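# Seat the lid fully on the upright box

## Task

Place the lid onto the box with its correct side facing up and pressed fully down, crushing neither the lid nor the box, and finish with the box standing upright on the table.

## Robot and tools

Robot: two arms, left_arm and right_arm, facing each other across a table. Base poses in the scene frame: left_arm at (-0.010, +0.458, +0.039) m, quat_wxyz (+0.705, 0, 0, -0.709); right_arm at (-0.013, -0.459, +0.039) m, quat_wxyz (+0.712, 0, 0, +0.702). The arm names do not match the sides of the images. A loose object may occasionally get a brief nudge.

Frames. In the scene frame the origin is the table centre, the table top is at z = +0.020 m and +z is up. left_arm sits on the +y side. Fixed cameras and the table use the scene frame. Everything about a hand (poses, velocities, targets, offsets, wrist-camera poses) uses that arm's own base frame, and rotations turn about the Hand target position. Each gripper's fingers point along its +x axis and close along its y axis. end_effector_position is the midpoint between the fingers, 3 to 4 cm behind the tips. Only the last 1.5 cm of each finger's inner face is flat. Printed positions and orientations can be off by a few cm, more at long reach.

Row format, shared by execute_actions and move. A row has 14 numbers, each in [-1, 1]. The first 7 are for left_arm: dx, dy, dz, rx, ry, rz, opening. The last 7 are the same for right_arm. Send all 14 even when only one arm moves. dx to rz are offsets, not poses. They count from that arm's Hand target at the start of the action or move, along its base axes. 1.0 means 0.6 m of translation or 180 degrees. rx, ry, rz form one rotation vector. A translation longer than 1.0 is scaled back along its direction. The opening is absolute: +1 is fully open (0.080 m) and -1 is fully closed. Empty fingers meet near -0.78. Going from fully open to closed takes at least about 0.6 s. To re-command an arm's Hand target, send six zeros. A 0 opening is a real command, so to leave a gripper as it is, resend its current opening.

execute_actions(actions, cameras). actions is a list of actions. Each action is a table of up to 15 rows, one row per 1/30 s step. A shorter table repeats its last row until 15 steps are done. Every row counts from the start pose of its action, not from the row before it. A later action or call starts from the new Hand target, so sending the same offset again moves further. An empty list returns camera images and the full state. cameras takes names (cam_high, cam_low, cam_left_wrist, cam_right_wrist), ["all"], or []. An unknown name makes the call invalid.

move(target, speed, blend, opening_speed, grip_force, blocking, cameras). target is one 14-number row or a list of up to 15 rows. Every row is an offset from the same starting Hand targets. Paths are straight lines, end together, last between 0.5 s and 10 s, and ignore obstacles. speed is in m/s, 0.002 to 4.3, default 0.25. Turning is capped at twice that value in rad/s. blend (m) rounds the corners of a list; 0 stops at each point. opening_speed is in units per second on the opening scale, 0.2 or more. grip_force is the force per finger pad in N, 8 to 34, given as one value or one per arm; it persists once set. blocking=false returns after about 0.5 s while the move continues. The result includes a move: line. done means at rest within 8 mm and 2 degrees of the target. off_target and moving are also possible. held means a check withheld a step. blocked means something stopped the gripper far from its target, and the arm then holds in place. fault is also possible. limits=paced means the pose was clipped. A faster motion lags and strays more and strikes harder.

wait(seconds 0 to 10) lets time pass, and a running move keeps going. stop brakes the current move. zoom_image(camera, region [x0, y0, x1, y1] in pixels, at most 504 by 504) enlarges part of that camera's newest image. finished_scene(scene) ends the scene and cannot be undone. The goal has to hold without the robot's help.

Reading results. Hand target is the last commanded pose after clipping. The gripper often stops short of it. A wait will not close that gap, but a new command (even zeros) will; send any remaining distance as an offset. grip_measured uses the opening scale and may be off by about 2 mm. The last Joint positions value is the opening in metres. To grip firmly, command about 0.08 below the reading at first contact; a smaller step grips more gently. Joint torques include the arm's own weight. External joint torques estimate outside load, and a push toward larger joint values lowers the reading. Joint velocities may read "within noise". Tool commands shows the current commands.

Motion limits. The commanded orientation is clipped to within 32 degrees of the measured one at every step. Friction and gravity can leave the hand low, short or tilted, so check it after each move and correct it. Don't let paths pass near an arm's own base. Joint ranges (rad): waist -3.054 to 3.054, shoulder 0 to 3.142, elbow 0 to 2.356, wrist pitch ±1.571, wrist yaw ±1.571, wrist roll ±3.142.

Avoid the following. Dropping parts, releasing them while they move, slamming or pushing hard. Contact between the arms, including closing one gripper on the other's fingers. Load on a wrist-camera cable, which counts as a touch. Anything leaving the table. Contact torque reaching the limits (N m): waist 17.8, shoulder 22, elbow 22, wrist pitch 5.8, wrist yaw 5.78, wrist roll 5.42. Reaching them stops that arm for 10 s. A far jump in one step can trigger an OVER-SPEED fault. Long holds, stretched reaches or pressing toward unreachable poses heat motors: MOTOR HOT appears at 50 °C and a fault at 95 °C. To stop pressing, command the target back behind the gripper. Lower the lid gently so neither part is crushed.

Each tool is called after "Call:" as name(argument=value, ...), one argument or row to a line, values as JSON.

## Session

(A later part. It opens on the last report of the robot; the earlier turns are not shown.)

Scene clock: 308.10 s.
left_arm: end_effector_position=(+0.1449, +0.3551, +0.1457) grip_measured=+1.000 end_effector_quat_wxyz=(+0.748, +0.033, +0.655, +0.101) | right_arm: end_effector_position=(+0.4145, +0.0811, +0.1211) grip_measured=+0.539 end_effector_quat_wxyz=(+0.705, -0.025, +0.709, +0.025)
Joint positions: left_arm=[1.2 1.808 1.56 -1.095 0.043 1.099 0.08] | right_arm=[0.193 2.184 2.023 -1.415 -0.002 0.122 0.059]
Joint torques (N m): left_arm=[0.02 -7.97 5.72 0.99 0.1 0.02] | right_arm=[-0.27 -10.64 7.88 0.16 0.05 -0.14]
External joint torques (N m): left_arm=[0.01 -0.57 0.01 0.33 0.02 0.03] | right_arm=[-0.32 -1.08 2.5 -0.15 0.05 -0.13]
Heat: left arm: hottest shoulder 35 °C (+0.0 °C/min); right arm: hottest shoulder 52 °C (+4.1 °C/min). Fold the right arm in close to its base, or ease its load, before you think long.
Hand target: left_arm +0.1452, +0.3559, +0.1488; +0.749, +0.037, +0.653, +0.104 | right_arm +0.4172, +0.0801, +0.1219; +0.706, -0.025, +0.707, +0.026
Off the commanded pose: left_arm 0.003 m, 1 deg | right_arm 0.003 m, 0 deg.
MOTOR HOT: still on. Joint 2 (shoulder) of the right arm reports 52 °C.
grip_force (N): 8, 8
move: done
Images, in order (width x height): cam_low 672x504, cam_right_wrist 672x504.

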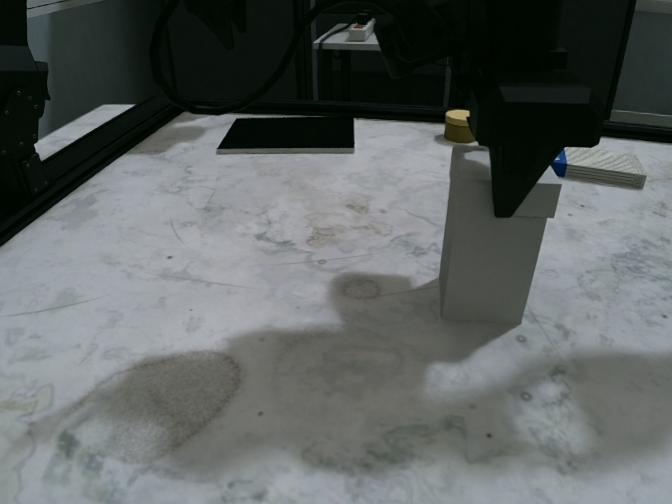

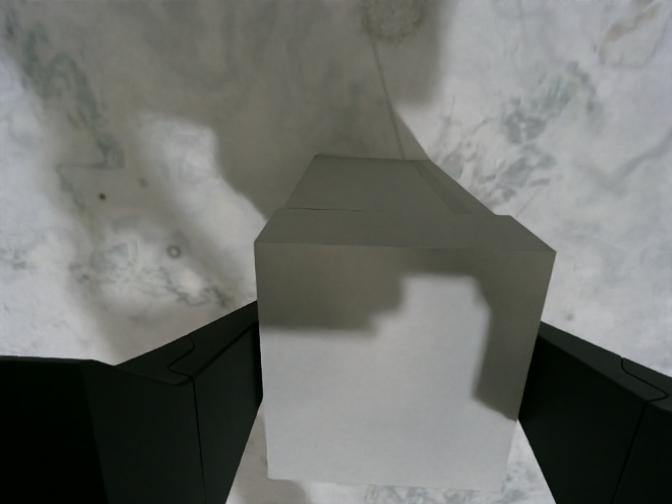

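Call:
move(
  target=[0,0,0,0,0,0,1,0.002,0,-0.013,0,0,0,0.25],
  speed=0.04,
  cameras=["cam_low","cam_right_wrist"],
)

Call:
zoom_image(
  camera="cam_right_wrist",
  region=[230, 150, 580, 300],
)

Call:
zoom_image(
  camera="cam_low",
  region=[400, 80, 640, 260],
)

Scene clock: 327.40 s.
left_arm: end_effector_position=(+0.1449, +0.3551, +0.1457) grip_measured=+1.000 end_effector_quat_wxyz=(+0.748, +0.033, +0.655, +0.101) | right_arm: end_effector_position=(+0.4183, +0.0819, +0.1200) grip_measured=+0.539 end_effector_quat_wxyz=(+0.710, -0.024, +0.703, +0.027)
Joint positions: left_arm=[1.2 1.808 1.56 -1.095 0.043 1.099 0.08] | right_arm=[0.193 2.186 2.022 -1.396 -0.002 0.121 0.059]
Joint torques (N m): left_arm=[-0.09 -7.9 5.68 0.98 0.11 -0.02] | right_arm=[-0.34 -10.44 5.18 0.9 0.04 -0.11]
External joint torques (N m): left_arm=[-0.11 -0.59 0.03 0.33 0.03 -0.01] | right_arm=[-0.26 -0.92 -0.17 0.58 0.03 -0.11]
Heat: left arm: hottest elbow 36 °C (+1.0 °C/min); right arm: hottest shoulder 53 °C (+5.1 °C/min). Fold the right arm in close to its base, or ease its load, before you think long.
Hand target: left_arm +0.1452, +0.3559, +0.1488; +0.749, +0.037, +0.653, +0.104 | right_arm +0.4184, +0.0803, +0.1141; +0.706, -0.025, +0.707, +0.026
Off the commanded pose: left_arm 0.003 m, 1 deg | right_arm 0.006 m, 1 deg.
MOTOR HOT: still on. Joint 2 (shoulder) of the right arm reports 53 °C.
grip_force (N): 8, 8
move: done
Images, in order (width x height): cam_low 672x504, cam_right_wrist 672x504.

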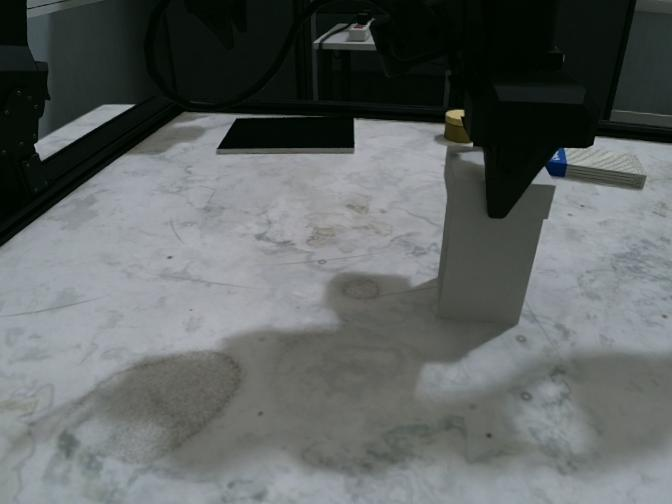

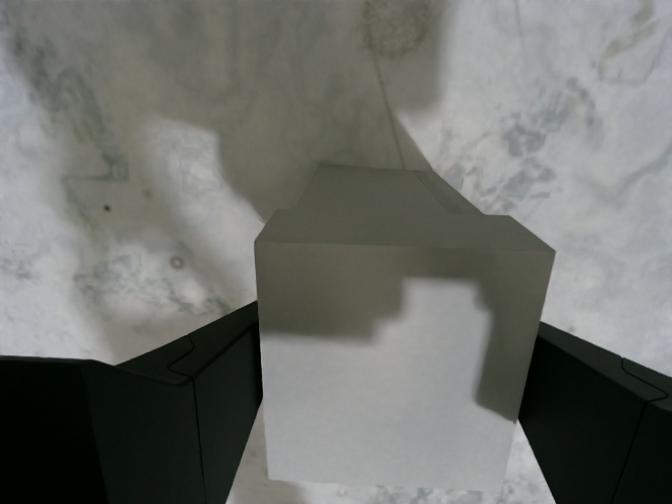

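Scaled by 1.440 from the camera's 672x504 image, which has a finer 960x720 frame.

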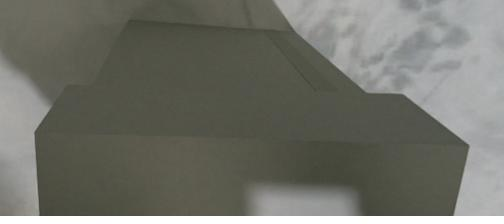

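Scaled by 2.100 from the camera's 672x504 image, which has a finer 960x720 frame.

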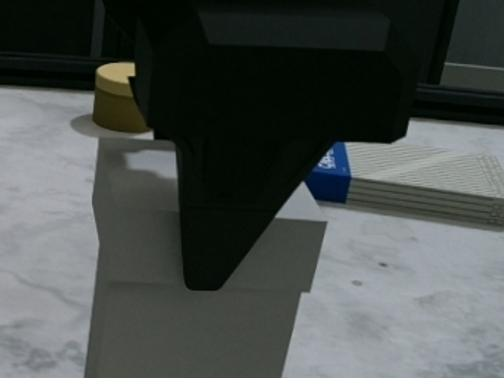

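Call:
move(
  target=[0,0,0,0,0,0,1,-0.002,-0.0013,0.0165,0,0,0,0.25],
  speed=0.06,
  cameras=["cam_low","cam_right_wrist"],
)

Call:
zoom_image(
  camera="cam_right_wrist",
  region=[230, 150, 580, 300],
)

Call:
zoom_image(
  camera="cam_low",
  region=[420, 130, 580, 250],
)

Scene clock: 350.60 s.
left_arm: end_effector_position=(+0.1449, +0.3551, +0.1457) grip_measured=+1.000 end_effector_quat_wxyz=(+0.748, +0.033, +0.655, +0.101) | right_arm: end_effector_position=(+0.4146, +0.0803, +0.1228) grip_measured=+0.539 end_effector_quat_wxyz=(+0.705, -0.025, +0.709, +0.025)
Joint positions: left_arm=[1.2 1.808 1.56 -1.095 0.043 1.099 0.08] | right_arm=[0.191 2.186 2.033 -1.423 -0.002 0.12 0.059]
Joint torques (N m): left_arm=[-0.06 -8.01 5.7 0.97 0.11 0.01] | right_arm=[-0.33 -10.79 7.76 0.17 0.05 -0.15]
External joint torques (N m): left_arm=[-0.12 -0.66 0.01 0.32 0.05 0.02] | right_arm=[-0.32 -1.37 2.45 -0.15 0.05 -0.15]
Heat: left arm: hottest shoulder 36 °C (+1.0 °C/min); right arm: hottest shoulder 56 °C (+7.0 °C/min). Fold the right arm in close to its base, or ease its load, before you think long.
Hand target: left_arm +0.1452, +0.3559, +0.1488; +0.749, +0.037, +0.653, +0.104 | right_arm +0.4172, +0.0794, +0.1240; +0.707, -0.025, +0.707, +0.026
Off the commanded pose: left_arm 0.003 m, 1 deg | right_arm 0.003 m, 0 deg.
MOTOR HOT: still on. Joint 2 (shoulder) of the right arm reports 56 °C.
grip_force (N): 8, 8
move: done
Images, in order (width x height): cam_low 672x504, cam_right_wrist 672x504.

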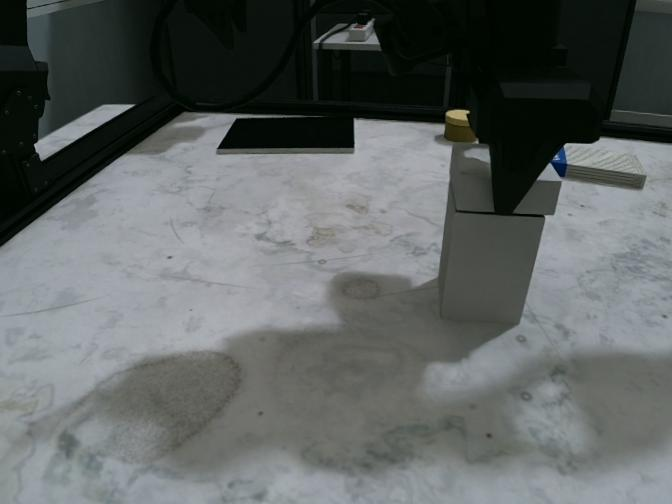

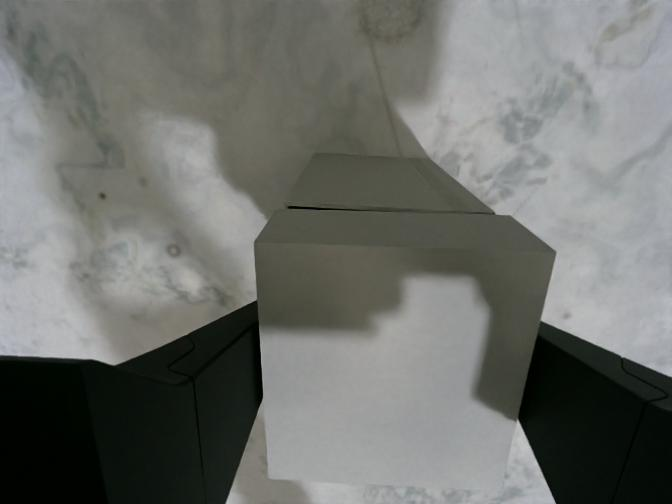

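Scaled by 1.440 from the camera's 672x504 image, which has a finer 960x720 frame.

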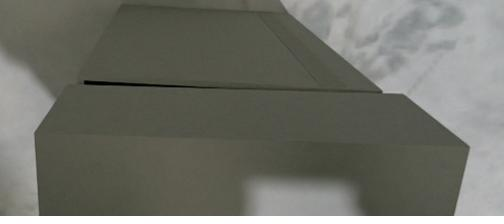

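Scaled by 3.150 from the camera's 672x504 image, which has a finer 960x720 frame.

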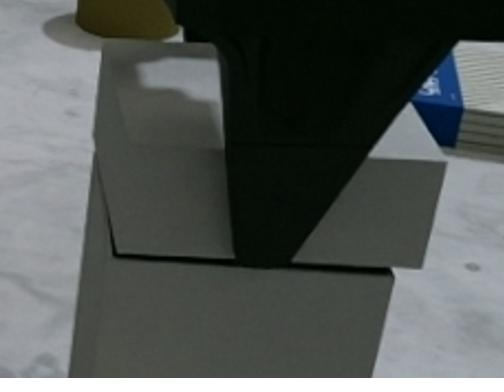

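Call:
move(
  target=[0,0,0,0,0,0,1,-0.0007,0.0003,-0.017,0,0,0,0.25],
  speed=0.04,
  cameras=["cam_low","cam_right_wrist"],
)

Call:
zoom_image(
  camera="cam_low",
  region=[420, 130, 580, 250],
)

Scene clock: 374.57 s.
left_arm: end_effector_position=(+0.1449, +0.3551, +0.1457) grip_measured=+1.000 end_effector_quat_wxyz=(+0.748, +0.033, +0.655, +0.101) | right_arm: end_effector_position=(+0.4174, +0.0808, +0.1183) grip_measured=+0.539 end_effector_quat_wxyz=(+0.709, -0.024, +0.705, +0.026)
Joint positions: left_arm=[1.2 1.808 1.56 -1.095 0.043 1.099 0.08] | right_arm=[0.19 2.185 2.013 -1.392 -0.002 0.12 0.059]
Joint torques (N m): left_arm=[0.03 -7.83 5.75 0.97 0.08 -0.01] | right_arm=[-0.29 -11.37 4.76 1.05 0.02 -0.12]
External joint torques (N m): left_arm=[0.01 -0.48 0.08 0.31 0 0] | right_arm=[-0.36 -1.87 -0.59 0.73 0.03 -0.12]
Heat: left arm: hottest shoulder 36 °C (+1.0 °C/min); right arm: hottest shoulder 57 °C (+4.0 °C/min). Fold the right arm in close to its base, or ease its load, before you think long.
Hand target: left_arm +0.1452, +0.3559, +0.1488; +0.749, +0.037, +0.653, +0.104 | right_arm +0.4168, +0.0795, +0.1138; +0.706, -0.025, +0.707, +0.026
Off the commanded pose: left_arm 0.003 m, 1 deg | right_arm 0.005 m, 0 deg.
MOTOR HOT: still on. Joint 2 (shoulder) of the right arm reports 57 °C.
grip_force (N): 8, 8
move: done
Images, in order (width x height): cam_low 672x504, cam_right_wrist 672x504.

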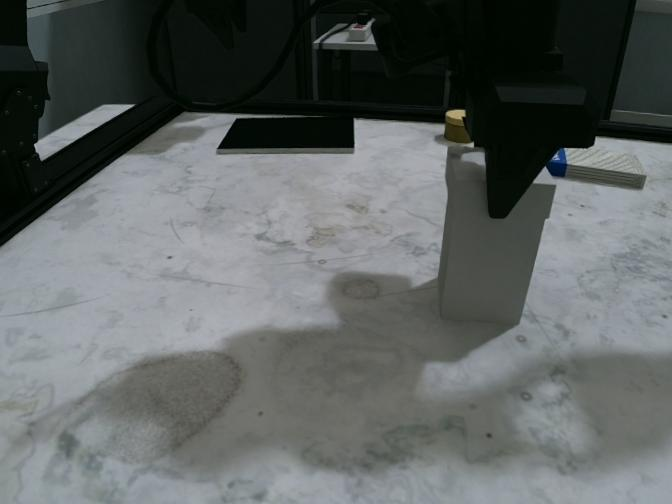

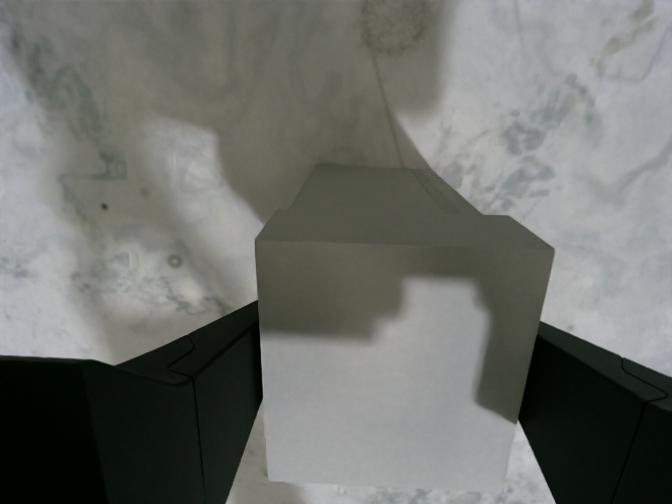

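Scaled by 3.150 from the camera's 672x504 image, which has a finer 960x720 frame.

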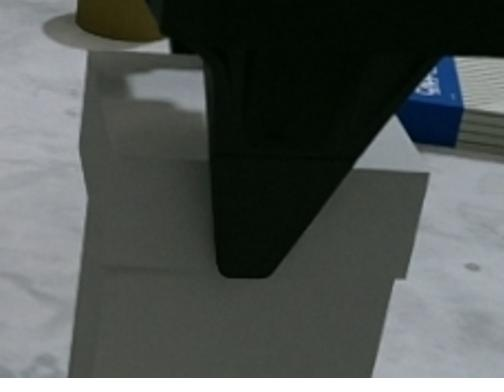

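Call:
move(
  target=[0,0,0,0,0,0,1,0,0,-0.013,0,0,0,0.25],
  speed=0.04,
  cameras=["cam_low","cam_right_wrist"],
)

Call:
zoom_image(
  camera="cam_low",
  region=[420, 130, 580, 250],
)

Scene clock: 383.20 s.
left_arm: end_effector_position=(+0.1449, +0.3551, +0.1457) grip_measured=+1.000 end_effector_quat_wxyz=(+0.748, +0.033, +0.655, +0.101) | right_arm: end_effector_position=(+0.4175, +0.0808, +0.1167) grip_measured=+0.539 end_effector_quat_wxyz=(+0.714, -0.023, +0.700, +0.027)
Joint positions: left_arm=[1.2 1.808 1.56 -1.095 0.043 1.099 0.08] | right_arm=[0.19 2.17 1.983 -1.364 -0.002 0.119 0.059]
Joint torques (N m): left_arm=[0.1 -7.93 5.74 0.96 0.1 0.02] | right_arm=[-0.28 -9.72 4.26 1.34 0.06 -0.08]
External joint torques (N m): left_arm=[-0.01 -0.61 0.03 0.28 0.04 0.03] | right_arm=[-0.34 -0.2 -1.16 0.99 0.06 -0.08]
Heat: left arm: hottest shoulder 36 °C (+1.0 °C/min); right arm: hottest shoulder 56 °C (+3.0 °C/min). Fold the right arm in close to its base, or ease its load, before you think long.
Hand target: left_arm +0.1452, +0.3559, +0.1488; +0.749, +0.037, +0.653, +0.104 | right_arm +0.4168, +0.0796, +0.1060; +0.707, -0.025, +0.707, +0.026
Off the commanded pose: left_arm 0.003 m, 1 deg | right_arm 0.011 m, 1 deg.
MOTOR HOT: still on. Joint 2 (shoulder) of the right arm reports 56 °C.
grip_force (N): 8, 8
move: off_target (right_arm)
Images, in order (width x height): cam_low 672x504, cam_right_wrist 672x504.

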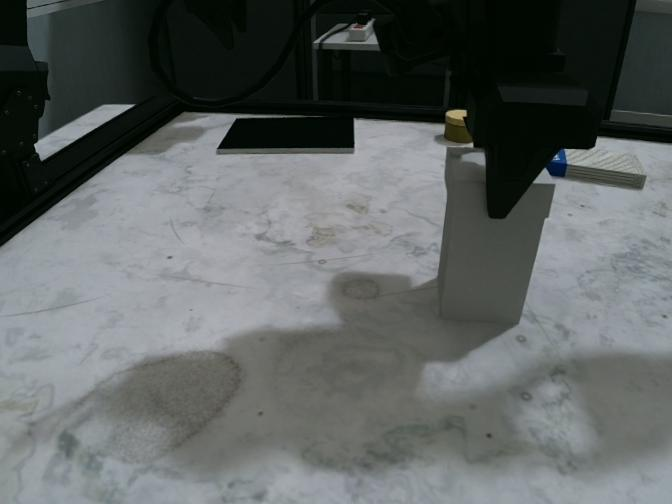

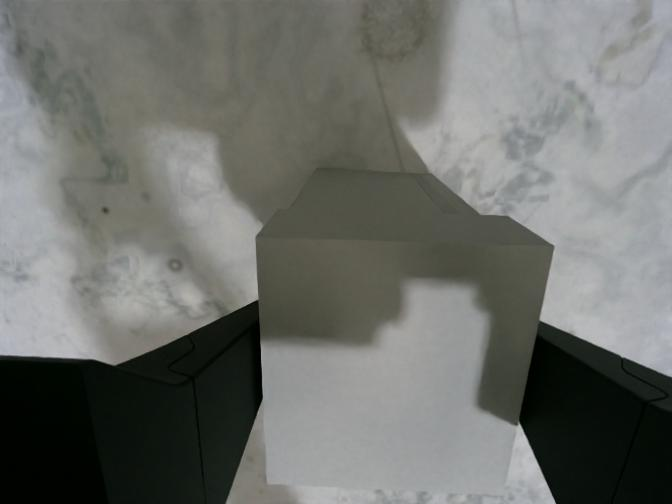

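Scaled by 3.150 from the camera's 672x504 image, which has a finer 960x720 frame.

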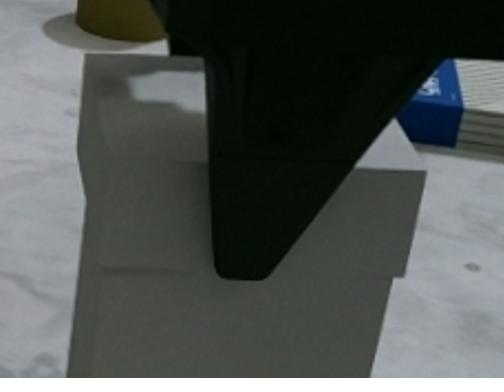

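Call:
move(
  target=[0,0,0,0,0,0,1,0.0027,0,0.033,0,0,0,0.25],
  speed=0.08,
  cameras=["cam_low","cam_right_wrist"],
)

Call:
zoom_image(
  camera="cam_low",
  region=[420, 130, 580, 250],
)

Call:
zoom_image(
  camera="cam_right_wrist",
  region=[240, 130, 570, 300],
)

Scene clock: 403.20 s.
left_arm: end_effector_position=(+0.1449, +0.3551, +0.1457) grip_measured=+1.000 end_effector_quat_wxyz=(+0.748, +0.033, +0.655, +0.101) | right_arm: end_effector_position=(+0.4159, +0.0806, +0.1250) grip_measured=+0.539 end_effector_quat_wxyz=(+0.705, -0.024, +0.708, +0.026)
Joint positions: left_arm=[1.2 1.808 1.56 -1.095 0.043 1.099 0.08] | right_arm=[0.19 2.192 2.051 -1.435 -0.003 0.119 0.059]
Joint torques (N m): left_arm=[0.02 -7.89 5.8 0.96 0.1 0.02] | right_arm=[-0.13 -10.75 7.79 0.21 0.06 -0.08]
External joint torques (N m): left_arm=[-0.01 -0.52 0.12 0.32 0.04 0.03] | right_arm=[-0.12 -1.2 2.42 -0.1 0.06 -0.08]
Heat: left arm: hottest shoulder 36 °C (+0.0 °C/min); right arm: hottest shoulder 52 °C (-3.0 °C/min). Fold the right arm in close to its base, or ease its load, before you think long.
Hand target: left_arm +0.1452, +0.3559, +0.1488; +0.749, +0.037, +0.653, +0.104 | right_arm +0.4184, +0.0796, +0.1258; +0.706, -0.025, +0.707, +0.026
Off the commanded pose: left_arm 0.003 m, 1 deg | right_arm 0.003 m, 0 deg.
MOTOR HOT: still on. Joint 2 (shoulder) of the right arm reports 52 °C.
grip_force (N): 8, 8
move: done
Images, in order (width x height): cam_low 672x504, cam_right_wrist 672x504.

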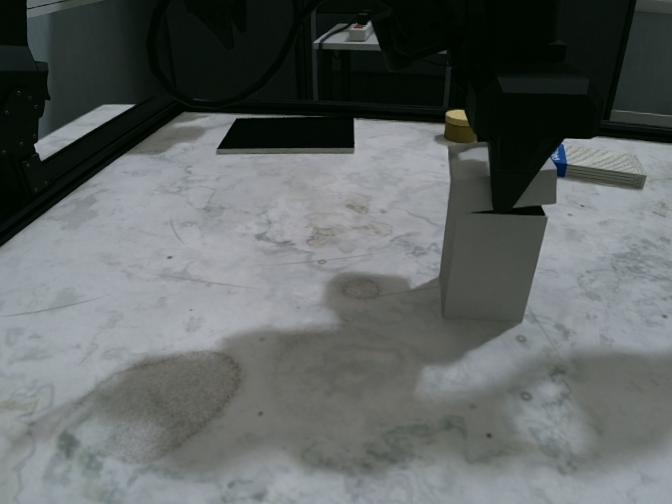

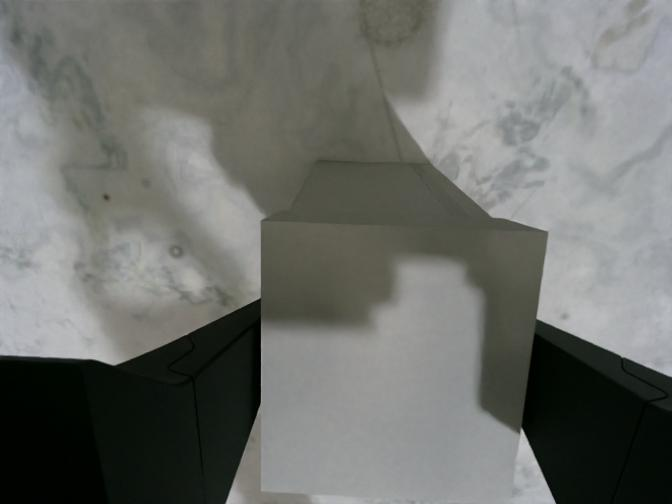

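Scaled by 3.150 from the camera's 672x504 image, which has a finer 960x720 frame.

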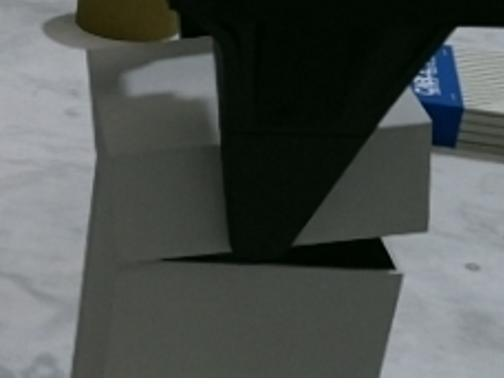

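Scaled by 1.527 from the camera's 672x504 image, which has a finer 960x720 frame.

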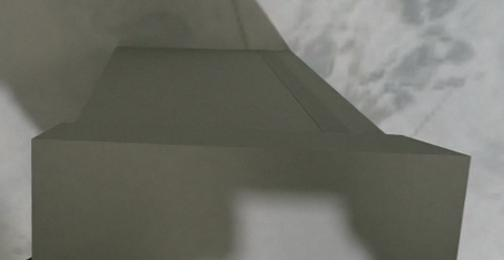

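Call:
move(
  target=[0,0,0,0,0,0,1,0,0.002,0.012,0,0,0,0.25],
  speed=0.08,
  cameras=["cam_low","cam_right_wrist"],
)

Call:
zoom_image(
  camera="cam_low",
  region=[420, 130, 580, 250],
)

Call:
zoom_image(
  camera="cam_right_wrist",
  region=[240, 130, 570, 300],
)

Scene clock: 444.87 s.
left_arm: end_effector_position=(+0.1449, +0.3551, +0.1457) grip_measured=+1.000 end_effector_quat_wxyz=(+0.748, +0.033, +0.655, +0.101) | right_arm: end_effector_position=(+0.4161, +0.0806, +0.1323) grip_measured=+0.539 end_effector_quat_wxyz=(+0.705, -0.024, +0.708, +0.026)
Joint positions: left_arm=[1.2 1.808 1.56 -1.095 0.043 1.099 0.08] | right_arm=[0.19 2.197 2.089 -1.467 -0.003 0.119 0.059]
Joint torques (N m): left_arm=[-0.02 -7.96 5.82 0.97 0.07 -0.01] | right_arm=[0.03 -10.77 7.73 0.21 0.06 0.01]
External joint torques (N m): left_arm=[-0.08 -0.59 0.16 0.34 0 0] | right_arm=[-0.02 -1.13 2.33 -0.12 0.07 0.01]
Heat: left arm: hottest elbow 37 °C (+1.0 °C/min); right arm: hottest shoulder 57 °C (+1.0 °C/min). Fold the right arm in close to its base, or ease its load, before you think long.
Hand target: left_arm +0.1452, +0.3559, +0.1488; +0.749, +0.037, +0.653, +0.104 | right_arm +0.4184, +0.0808, +0.1331; +0.707, -0.025, +0.707, +0.026
Off the commanded pose: left_arm 0.003 m, 1 deg | right_arm 0.002 m, 0 deg.
MOTOR HOT: still on. Joint 2 (shoulder) of the right arm reports 57 °C.
grip_force (N): 8, 8
move: done
Images, in order (width x height): cam_low 672x504, cam_right_wrist 672x504.

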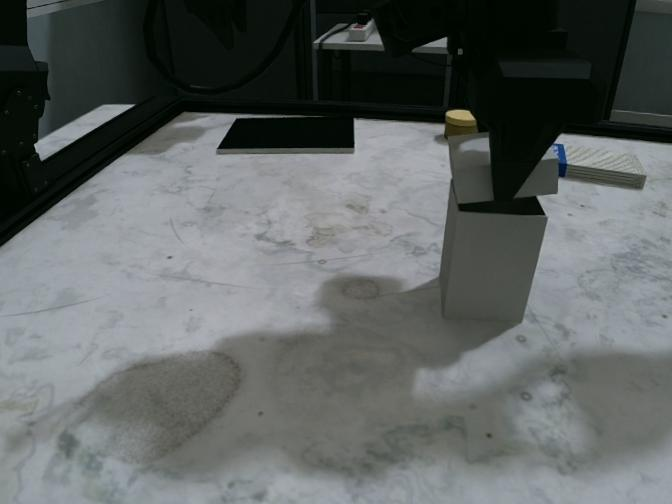

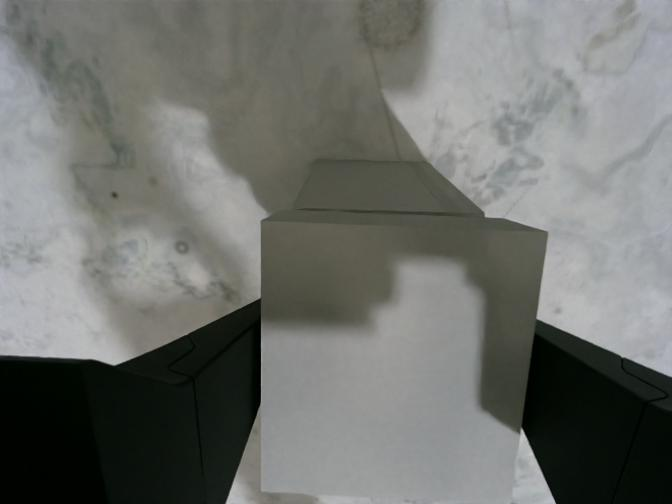

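Scaled by 3.150 from the camera's 672x504 image, which has a finer 960x720 frame.

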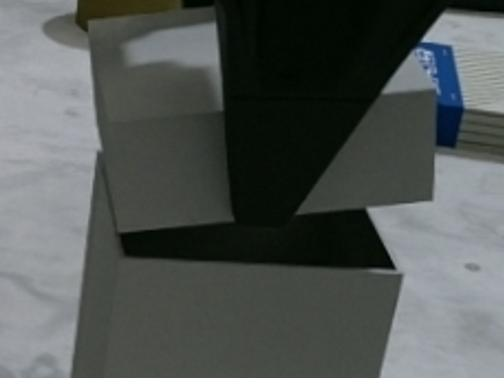

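Scaled by 1.527 from the camera's 672x504 image, which has a finer 960x720 frame.

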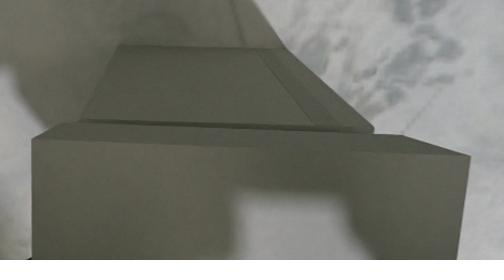

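Call:
move(
  target=[
    [0,0,0,0,0,0,1,0,0.004,-0.001,0,0,0,0.25],
    [0,0,0,0,0,0,1,-0.001,0.0028,-0.022,0,0,0,0.25],
  ],
  speed=0.04,
  cameras=["cam_low","cam_right_wrist"],
)

Call:
zoom_image(
  camera="cam_low",
  region=[420, 130, 580, 250],
)

Call:
zoom_image(
  camera="cam_right_wrist",
  region=[240, 130, 570, 300],
)

Scene clock: 475.40 s.
left_arm: end_effector_position=(+0.1449, +0.3551, +0.1457) grip_measured=+1.000 end_effector_quat_wxyz=(+0.748, +0.033, +0.655, +0.101) | right_arm: end_effector_position=(+0.4198, +0.0821, +0.1215) grip_measured=+0.539 end_effector_quat_wxyz=(+0.709, -0.026, +0.705, +0.026)
Joint positions: left_arm=[1.2 1.808 1.56 -1.095 0.043 1.099 0.08] | right_arm=[0.193 2.2 2.05 -1.415 0 0.12 0.059]
Joint torques (N m): left_arm=[0 -7.89 5.9 0.97 0.09 0.02] | right_arm=[0.06 -12.07 4.84 0.6 -0.02 0.07]
External joint torques (N m): left_arm=[-0.07 -0.52 0.22 0.32 0.02 0.03] | right_arm=[0.09 -2.45 -0.54 0.27 -0.02 0.07]
Heat: left arm: hottest shoulder 37 °C (+1.0 °C/min); right arm: hottest shoulder 58 °C (+3.0 °C/min). Fold the right arm in close to its base, or ease its load, before you think long.
Hand target: left_arm +0.1452, +0.3559, +0.1488; +0.749, +0.037, +0.653, +0.104 | right_arm +0.4178, +0.0824, +0.1198; +0.706, -0.025, +0.707, +0.026
Off the commanded pose: left_arm 0.003 m, 1 deg | right_arm 0.003 m, 0 deg.
MOTOR HOT: still on. Joint 2 (shoulder) of the right arm reports 58 °C.
grip_force (N): 8, 8
move: done
Images, in order (width x height): cam_low 672x504, cam_right_wrist 672x504.

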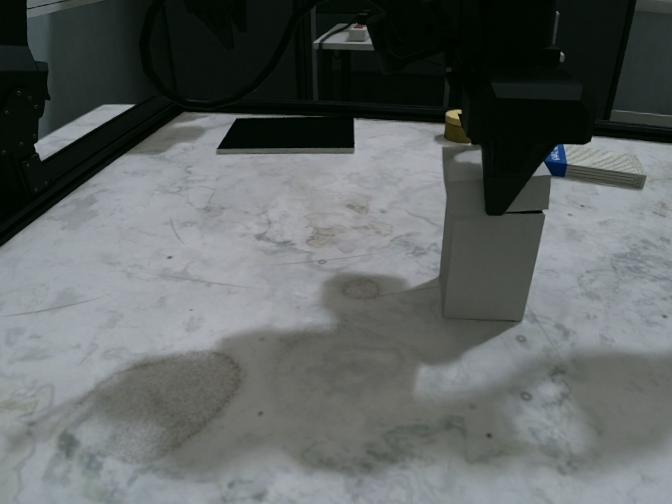

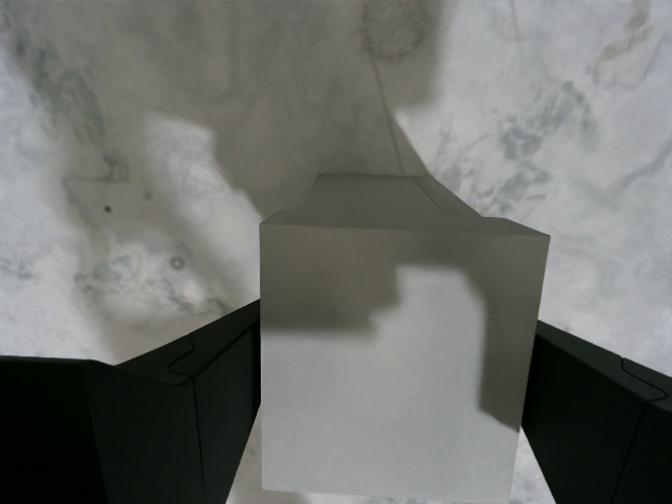

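Scaled by 3.150 from the camera's 672x504 image, which has a finer 960x720 frame.

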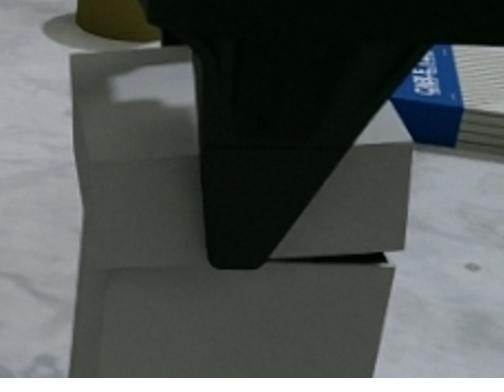

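Scaled by 1.527 from the camera's 672x504 image, which has a finer 960x720 frame.

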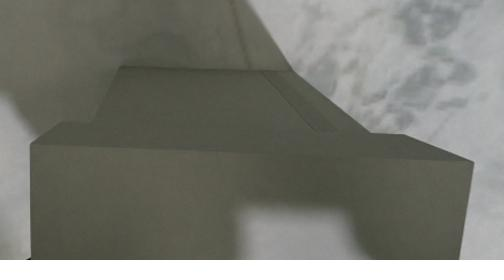

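Call:
move(
  target=[0,0,0,0,0,0,1,0.0025,-0.0004,-0.015,0,0,0,0.25],
  speed=0.04,
  cameras=["cam_low","cam_right_wrist"],
)

Call:
zoom_image(
  camera="cam_low",
  region=[420, 130, 580, 250],
)

Call:
zoom_image(
  camera="cam_right_wrist",
  region=[240, 130, 570, 300],
)

Scene clock: 486.17 s.
left_arm: end_effector_position=(+0.1449, +0.3551, +0.1457) grip_measured=+1.000 end_effector_quat_wxyz=(+0.748, +0.033, +0.655, +0.101) | right_arm: end_effector_position=(+0.4211, +0.0822, +0.1182) grip_measured=+0.539 end_effector_quat_wxyz=(+0.712, -0.025, +0.701, +0.026)
Joint positions: left_arm=[1.2 1.808 1.56 -1.095 0.043 1.099 0.08] | right_arm=[0.193 2.193 2.026 -1.387 0.001 0.12 0.059]
Joint torques (N m): left_arm=[0 -7.85 5.78 0.98 0.08 0.01] | right_arm=[-0.01 -10.74 4.2 0.98 -0.04 0.08]
External joint torques (N m): left_arm=[-0.01 -0.39 0.06 0.33 0 0.02] | right_arm=[0.01 -1.1 -1.22 0.63 -0.05 0.08]
Heat: left arm: hottest shoulder 37 °C (+1.0 °C/min); right arm: hottest shoulder 55 °C (-1.0 °C/min). Fold the right arm in close to its base, or ease its load, before you think long.
Hand target: left_arm +0.1452, +0.3559, +0.1488; +0.749, +0.037, +0.653, +0.104 | right_arm +0.4194, +0.0822, +0.1108; +0.707, -0.025, +0.707, +0.026
Off the commanded pose: left_arm 0.003 m, 1 deg | right_arm 0.008 m, 1 deg.
MOTOR HOT: still on. Joint 2 (shoulder) of the right arm reports 55 °C.
grip_force (N): 8, 8
move: done
Images, in order (width x height): cam_low 672x504, cam_right_wrist 672x504.

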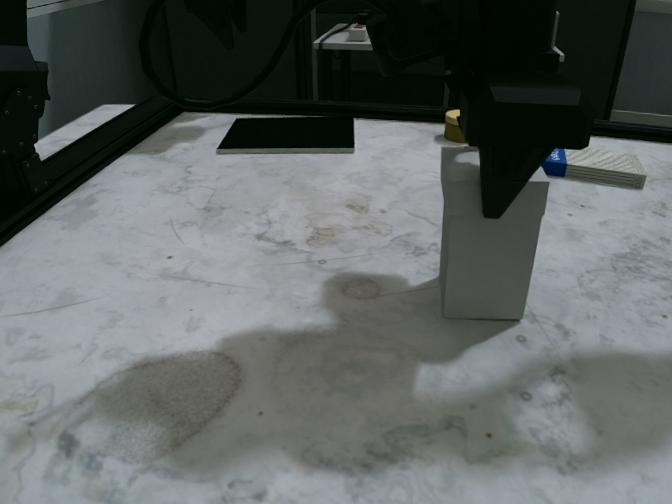

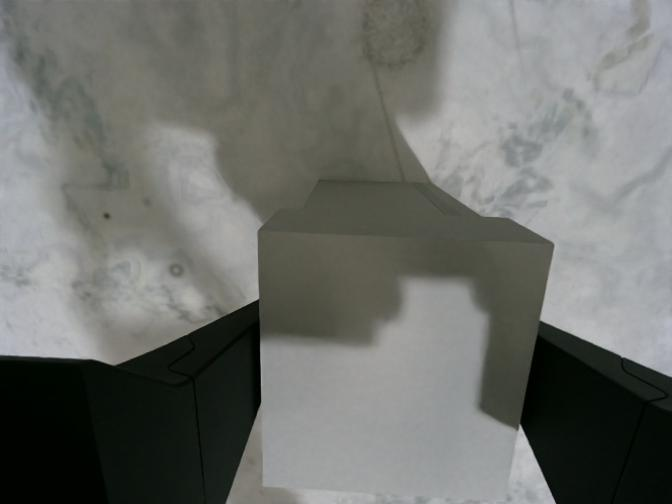

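Scaled by 3.150 from the camera's 672x504 image, which has a finer 960x720 frame.

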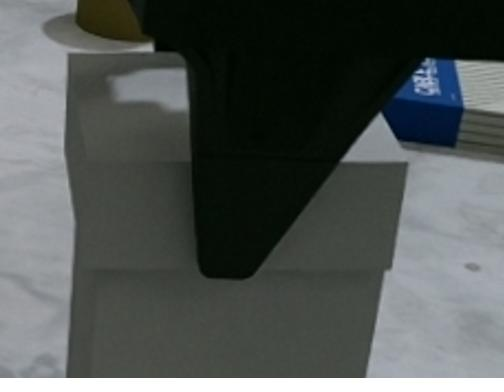

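Scaled by 1.527 from the camera's 672x504 image, which has a finer 960x720 frame.

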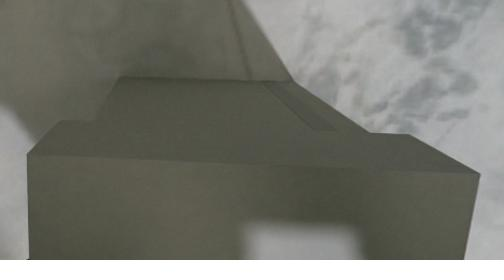

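Call:
move(
  target=[
    [0,0,0,0,0,0,1,-0.006,0,0.008,0,0,0,0.25],
    [0,0,0,0,0,0,1,-0.006,0,-0.014,0,0,0,0.25],
  ],
  speed=0.04,
  cameras=["cam_low","cam_right_wrist"],
)

Call:
zoom_image(
  camera="cam_low",
  region=[420, 130, 580, 250],
)

Call:
zoom_image(
  camera="cam_right_wrist",
  region=[240, 130, 570, 300],
)

Scene clock: 500.03 s.
left_arm: end_effector_position=(+0.1449, +0.3551, +0.1457) grip_measured=+1.000 end_effector_quat_wxyz=(+0.748, +0.033, +0.655, +0.101) | right_arm: end_effector_position=(+0.4172, +0.0819, +0.1159) grip_measured=+0.539 end_effector_quat_wxyz=(+0.716, -0.025, +0.697, +0.028)
Joint positions: left_arm=[1.2 1.808 1.56 -1.095 0.043 1.099 0.08] | right_arm=[0.194 2.162 1.967 -1.348 0.001 0.12 0.059]
Joint torques (N m): left_arm=[-0.04 -7.92 5.78 0.98 0.1 0.01] | right_arm=[0.13 -8.95 3.87 1.31 -0.03 0.11]
External joint torques (N m): left_arm=[-0.09 -0.52 0.14 0.37 0.03 0.02] | right_arm=[0.2 0.5 -1.57 0.93 -0.04 0.11]
Heat: left arm: hottest shoulder 37 °C (+1.0 °C/min); right arm: hottest shoulder 55 °C (-2.0 °C/min). Fold the right arm in close to its base, or ease its load, before you think long.
Hand target: left_arm +0.1452, +0.3559, +0.1488; +0.749, +0.037, +0.653, +0.104 | right_arm +0.4156, +0.0822, +0.1025; +0.706, -0.025, +0.707, +0.026
Off the commanded pose: left_arm 0.003 m, 1 deg | right_arm 0.014 m, 2 deg.
MOTOR HOT: still on. Joint 2 (shoulder) of the right arm reports 55 °C.
grip_force (N): 8, 8
move: off_target (right_arm)
Images, in order (width x height): cam_low 672x504, cam_right_wrist 672x504.

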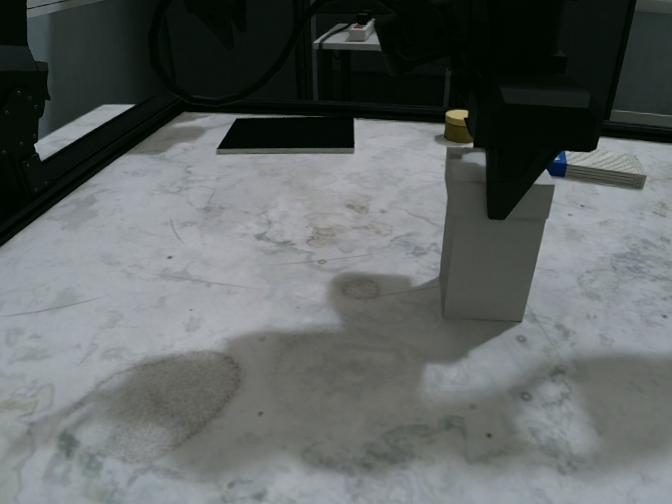

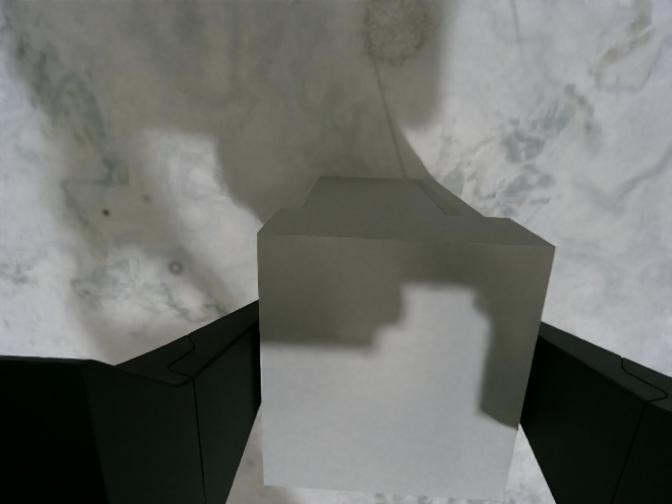

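Scaled by 3.150 from the camera's 672x504 image, which has a finer 960x720 frame.

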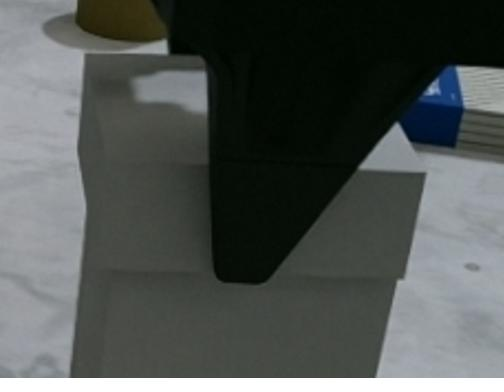

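Scaled by 1.527 from the camera's 672x504 image, which has a finer 960x720 frame.

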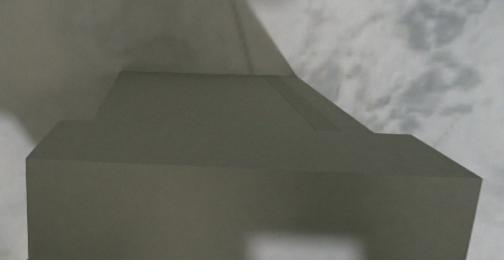

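Call:
move(
  target=[
    [0,0,0,0,0,0,1,0.002,0,0.018,0,0,0,0.25],
    [0,0,0,0,0,0,1,0.002,0,0.018,0,0,0,0.95],
    [0,0,0,0,0,0,1,0.002,0,0.14,0,0,0,0.95],
  ],
  speed=0.12,
  opening_speed=0.8,
  cameras=["cam_low","cam_right_wrist","cam_high"],
)

Call:
zoom_image(
  camera="cam_low",
  region=[400, 100, 600, 250],
)

Scene clock: 515.77 s.
left_arm: end_effector_position=(+0.1449, +0.3551, +0.1457) grip_measured=+1.000 end_effector_quat_wxyz=(+0.748, +0.033, +0.655, +0.101) | right_arm: end_effector_position=(+0.4164, +0.0818, +0.1772) grip_measured=+0.947 end_effector_quat_wxyz=(+0.729, -0.023, +0.684, +0.030)
Joint positions: left_arm=[1.2 1.808 1.56 -1.095 0.043 1.099 0.08] | right_arm=[0.194 2.171 2.227 -1.563 0.001 0.12 0.078]
Joint torques (N m): left_arm=[0 -7.96 5.69 0.97 0.08 -0.01] | right_arm=[0.11 -13.1 7.42 0.34 -0.04 0.09]
External joint torques (N m): left_arm=[0 -0.59 -0.01 0.31 0 0] | right_arm=[0.13 -3.7 2.14 -0.07 -0.04 0.09]
Heat: left arm: hottest shoulder 37 °C (+1.0 °C/min); right arm: hottest shoulder 53 °C (-5.0 °C/min). Fold the right arm in close to its base, or ease its load, before you think long.
Hand target: left_arm +0.1452, +0.3559, +0.1488; +0.749, +0.037, +0.653, +0.104 | right_arm +0.4169, +0.0822, +0.1864; +0.706, -0.025, +0.707, +0.026
Off the commanded pose: left_arm 0.003 m, 1 deg | right_arm 0.009 m, 4 deg.
MOTOR HOT: still on. Joint 2 (shoulder) of the right arm reports 53 °C.
joint sent to its limit (right arm) — joint 4 (wrist pitch), lower limit. The joint targets are off in orientation, not in position.
grip_force (N): 8, 8
move: off_target (right_arm)
Images, in order (width x height): cam_high 672x504, cam_low 672x504, cam_right_wrist 672x504.

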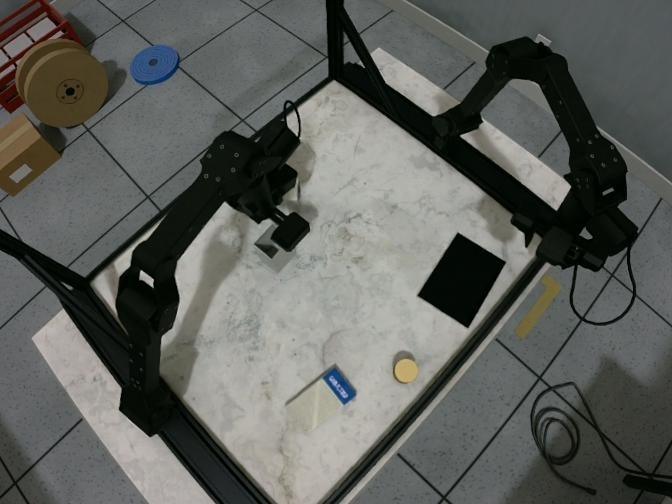

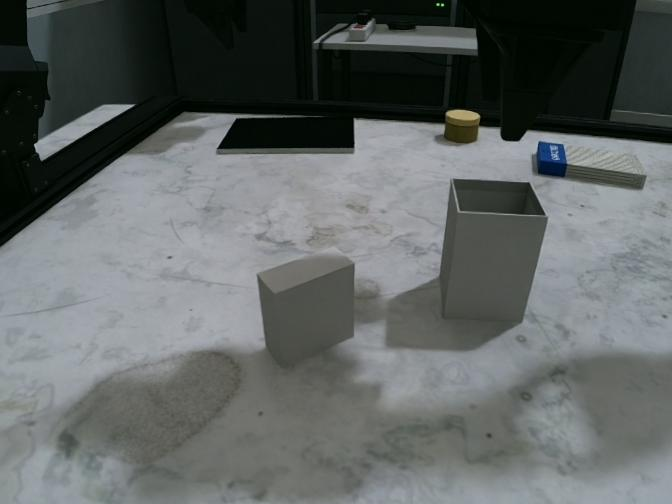

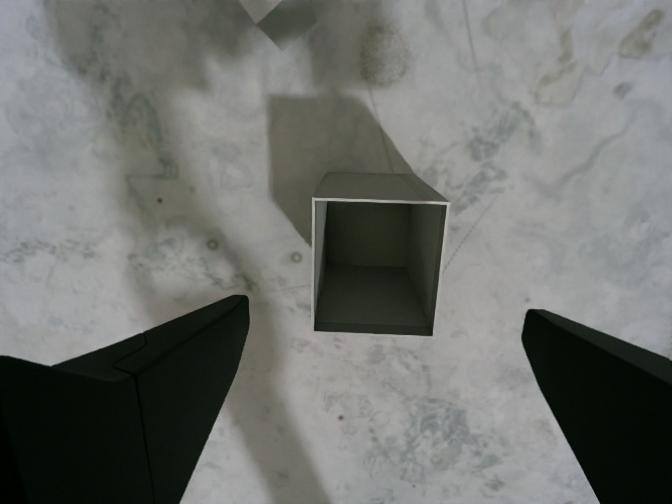

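Scaled by 2.520 from the camera's 672x504 image, which has a finer 960x720 frame.

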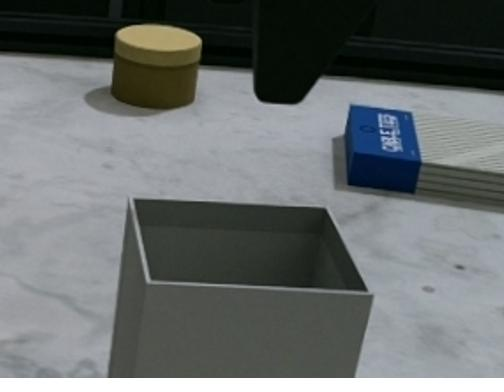

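Call:
move(
  target=[0.375,-0.81,0.12,-0.035,0.073,-0.363,1,-0.33,-0.2,0.05,0,0,0,0.95],
  speed=0.4,
  cameras=["cam_low","cam_left_wrist","cam_high"],
)

Scene clock: 590.00 s.
left_arm: end_effector_position=(+0.3679, -0.1284, +0.2181) grip_measured=+1.000 end_effector_quat_wxyz=(+0.655, +0.362, +0.568, -0.343) | right_arm: end_effector_position=(+0.2214, -0.0374, +0.2154) grip_measured=+0.947 end_effector_quat_wxyz=(+0.724, -0.028, +0.689, +0.022)
Joint positions: left_arm=[-0.337 1.986 2.108 -1.568 -0.004 0.708 0.08] | right_arm=[-0.168 1.386 1.428 -1.563 -0.001 -0.239 0.078]
Joint torques (N m): left_arm=[-0.06 -7.42 6.73 0.66 0.22 0.1] | right_arm=[-0.3 -6.19 5.42 0.39 0.01 -0.1]
External joint torques (N m): left_arm=[-0.1 0.69 1.55 0.17 0.18 0.1] | right_arm=[-0.27 -2.27 0.11 -0.04 0.01 -0.11]
Heat: left arm: hottest elbow 38 °C (+1.0 °C/min); right arm: hottest shoulder 60 °C (+5.0 °C/min). Fold the right arm in close to its base, or ease its load, before you think long.
Hand target: left_arm +0.3701, -0.1301, +0.2209; +0.612, +0.354, +0.611, -0.355 | right_arm +0.2189, -0.0377, +0.2164; +0.706, -0.025, +0.707, +0.026
Off the commanded pose: left_arm 0.004 m, 7 deg | right_arm 0.003 m, 3 deg.
MOTOR HOT: still on. Joint 2 (shoulder) of the right arm reports 60 °C.
joint sent to its limit (left arm) — joint 4 (wrist pitch), lower limit. The joint targets are off in orientation, not in position.
joint sent to its limit (right arm) — joint 4 (wrist pitch), lower limit. The joint targets are off in orientation, not in position.
grip_force (N): 8, 8
move: off_target (left_arm, right_arm)
Images, in order (width x height): cam_high 672x504, cam_low 672x504, cam_left_wrist 672x504.

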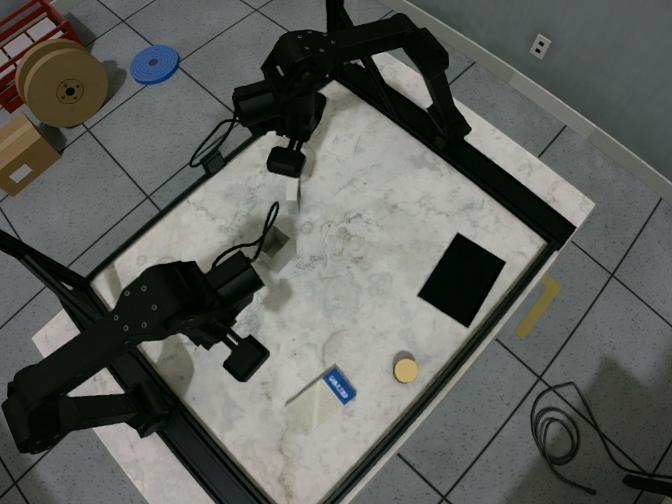

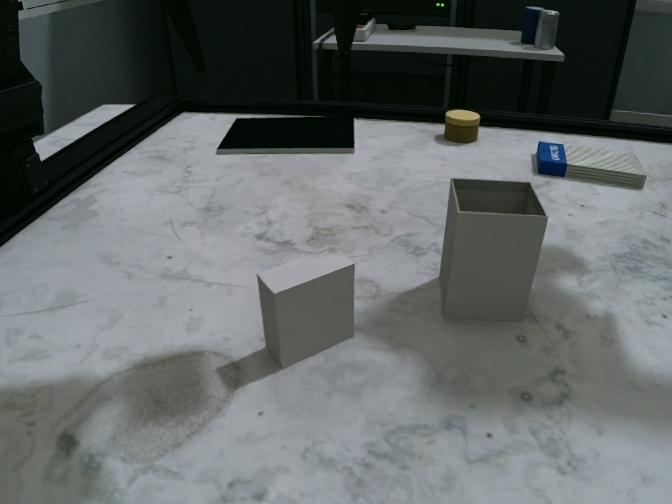

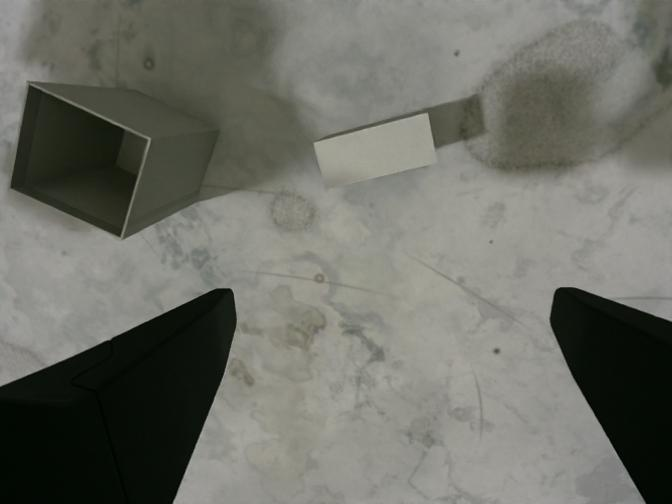

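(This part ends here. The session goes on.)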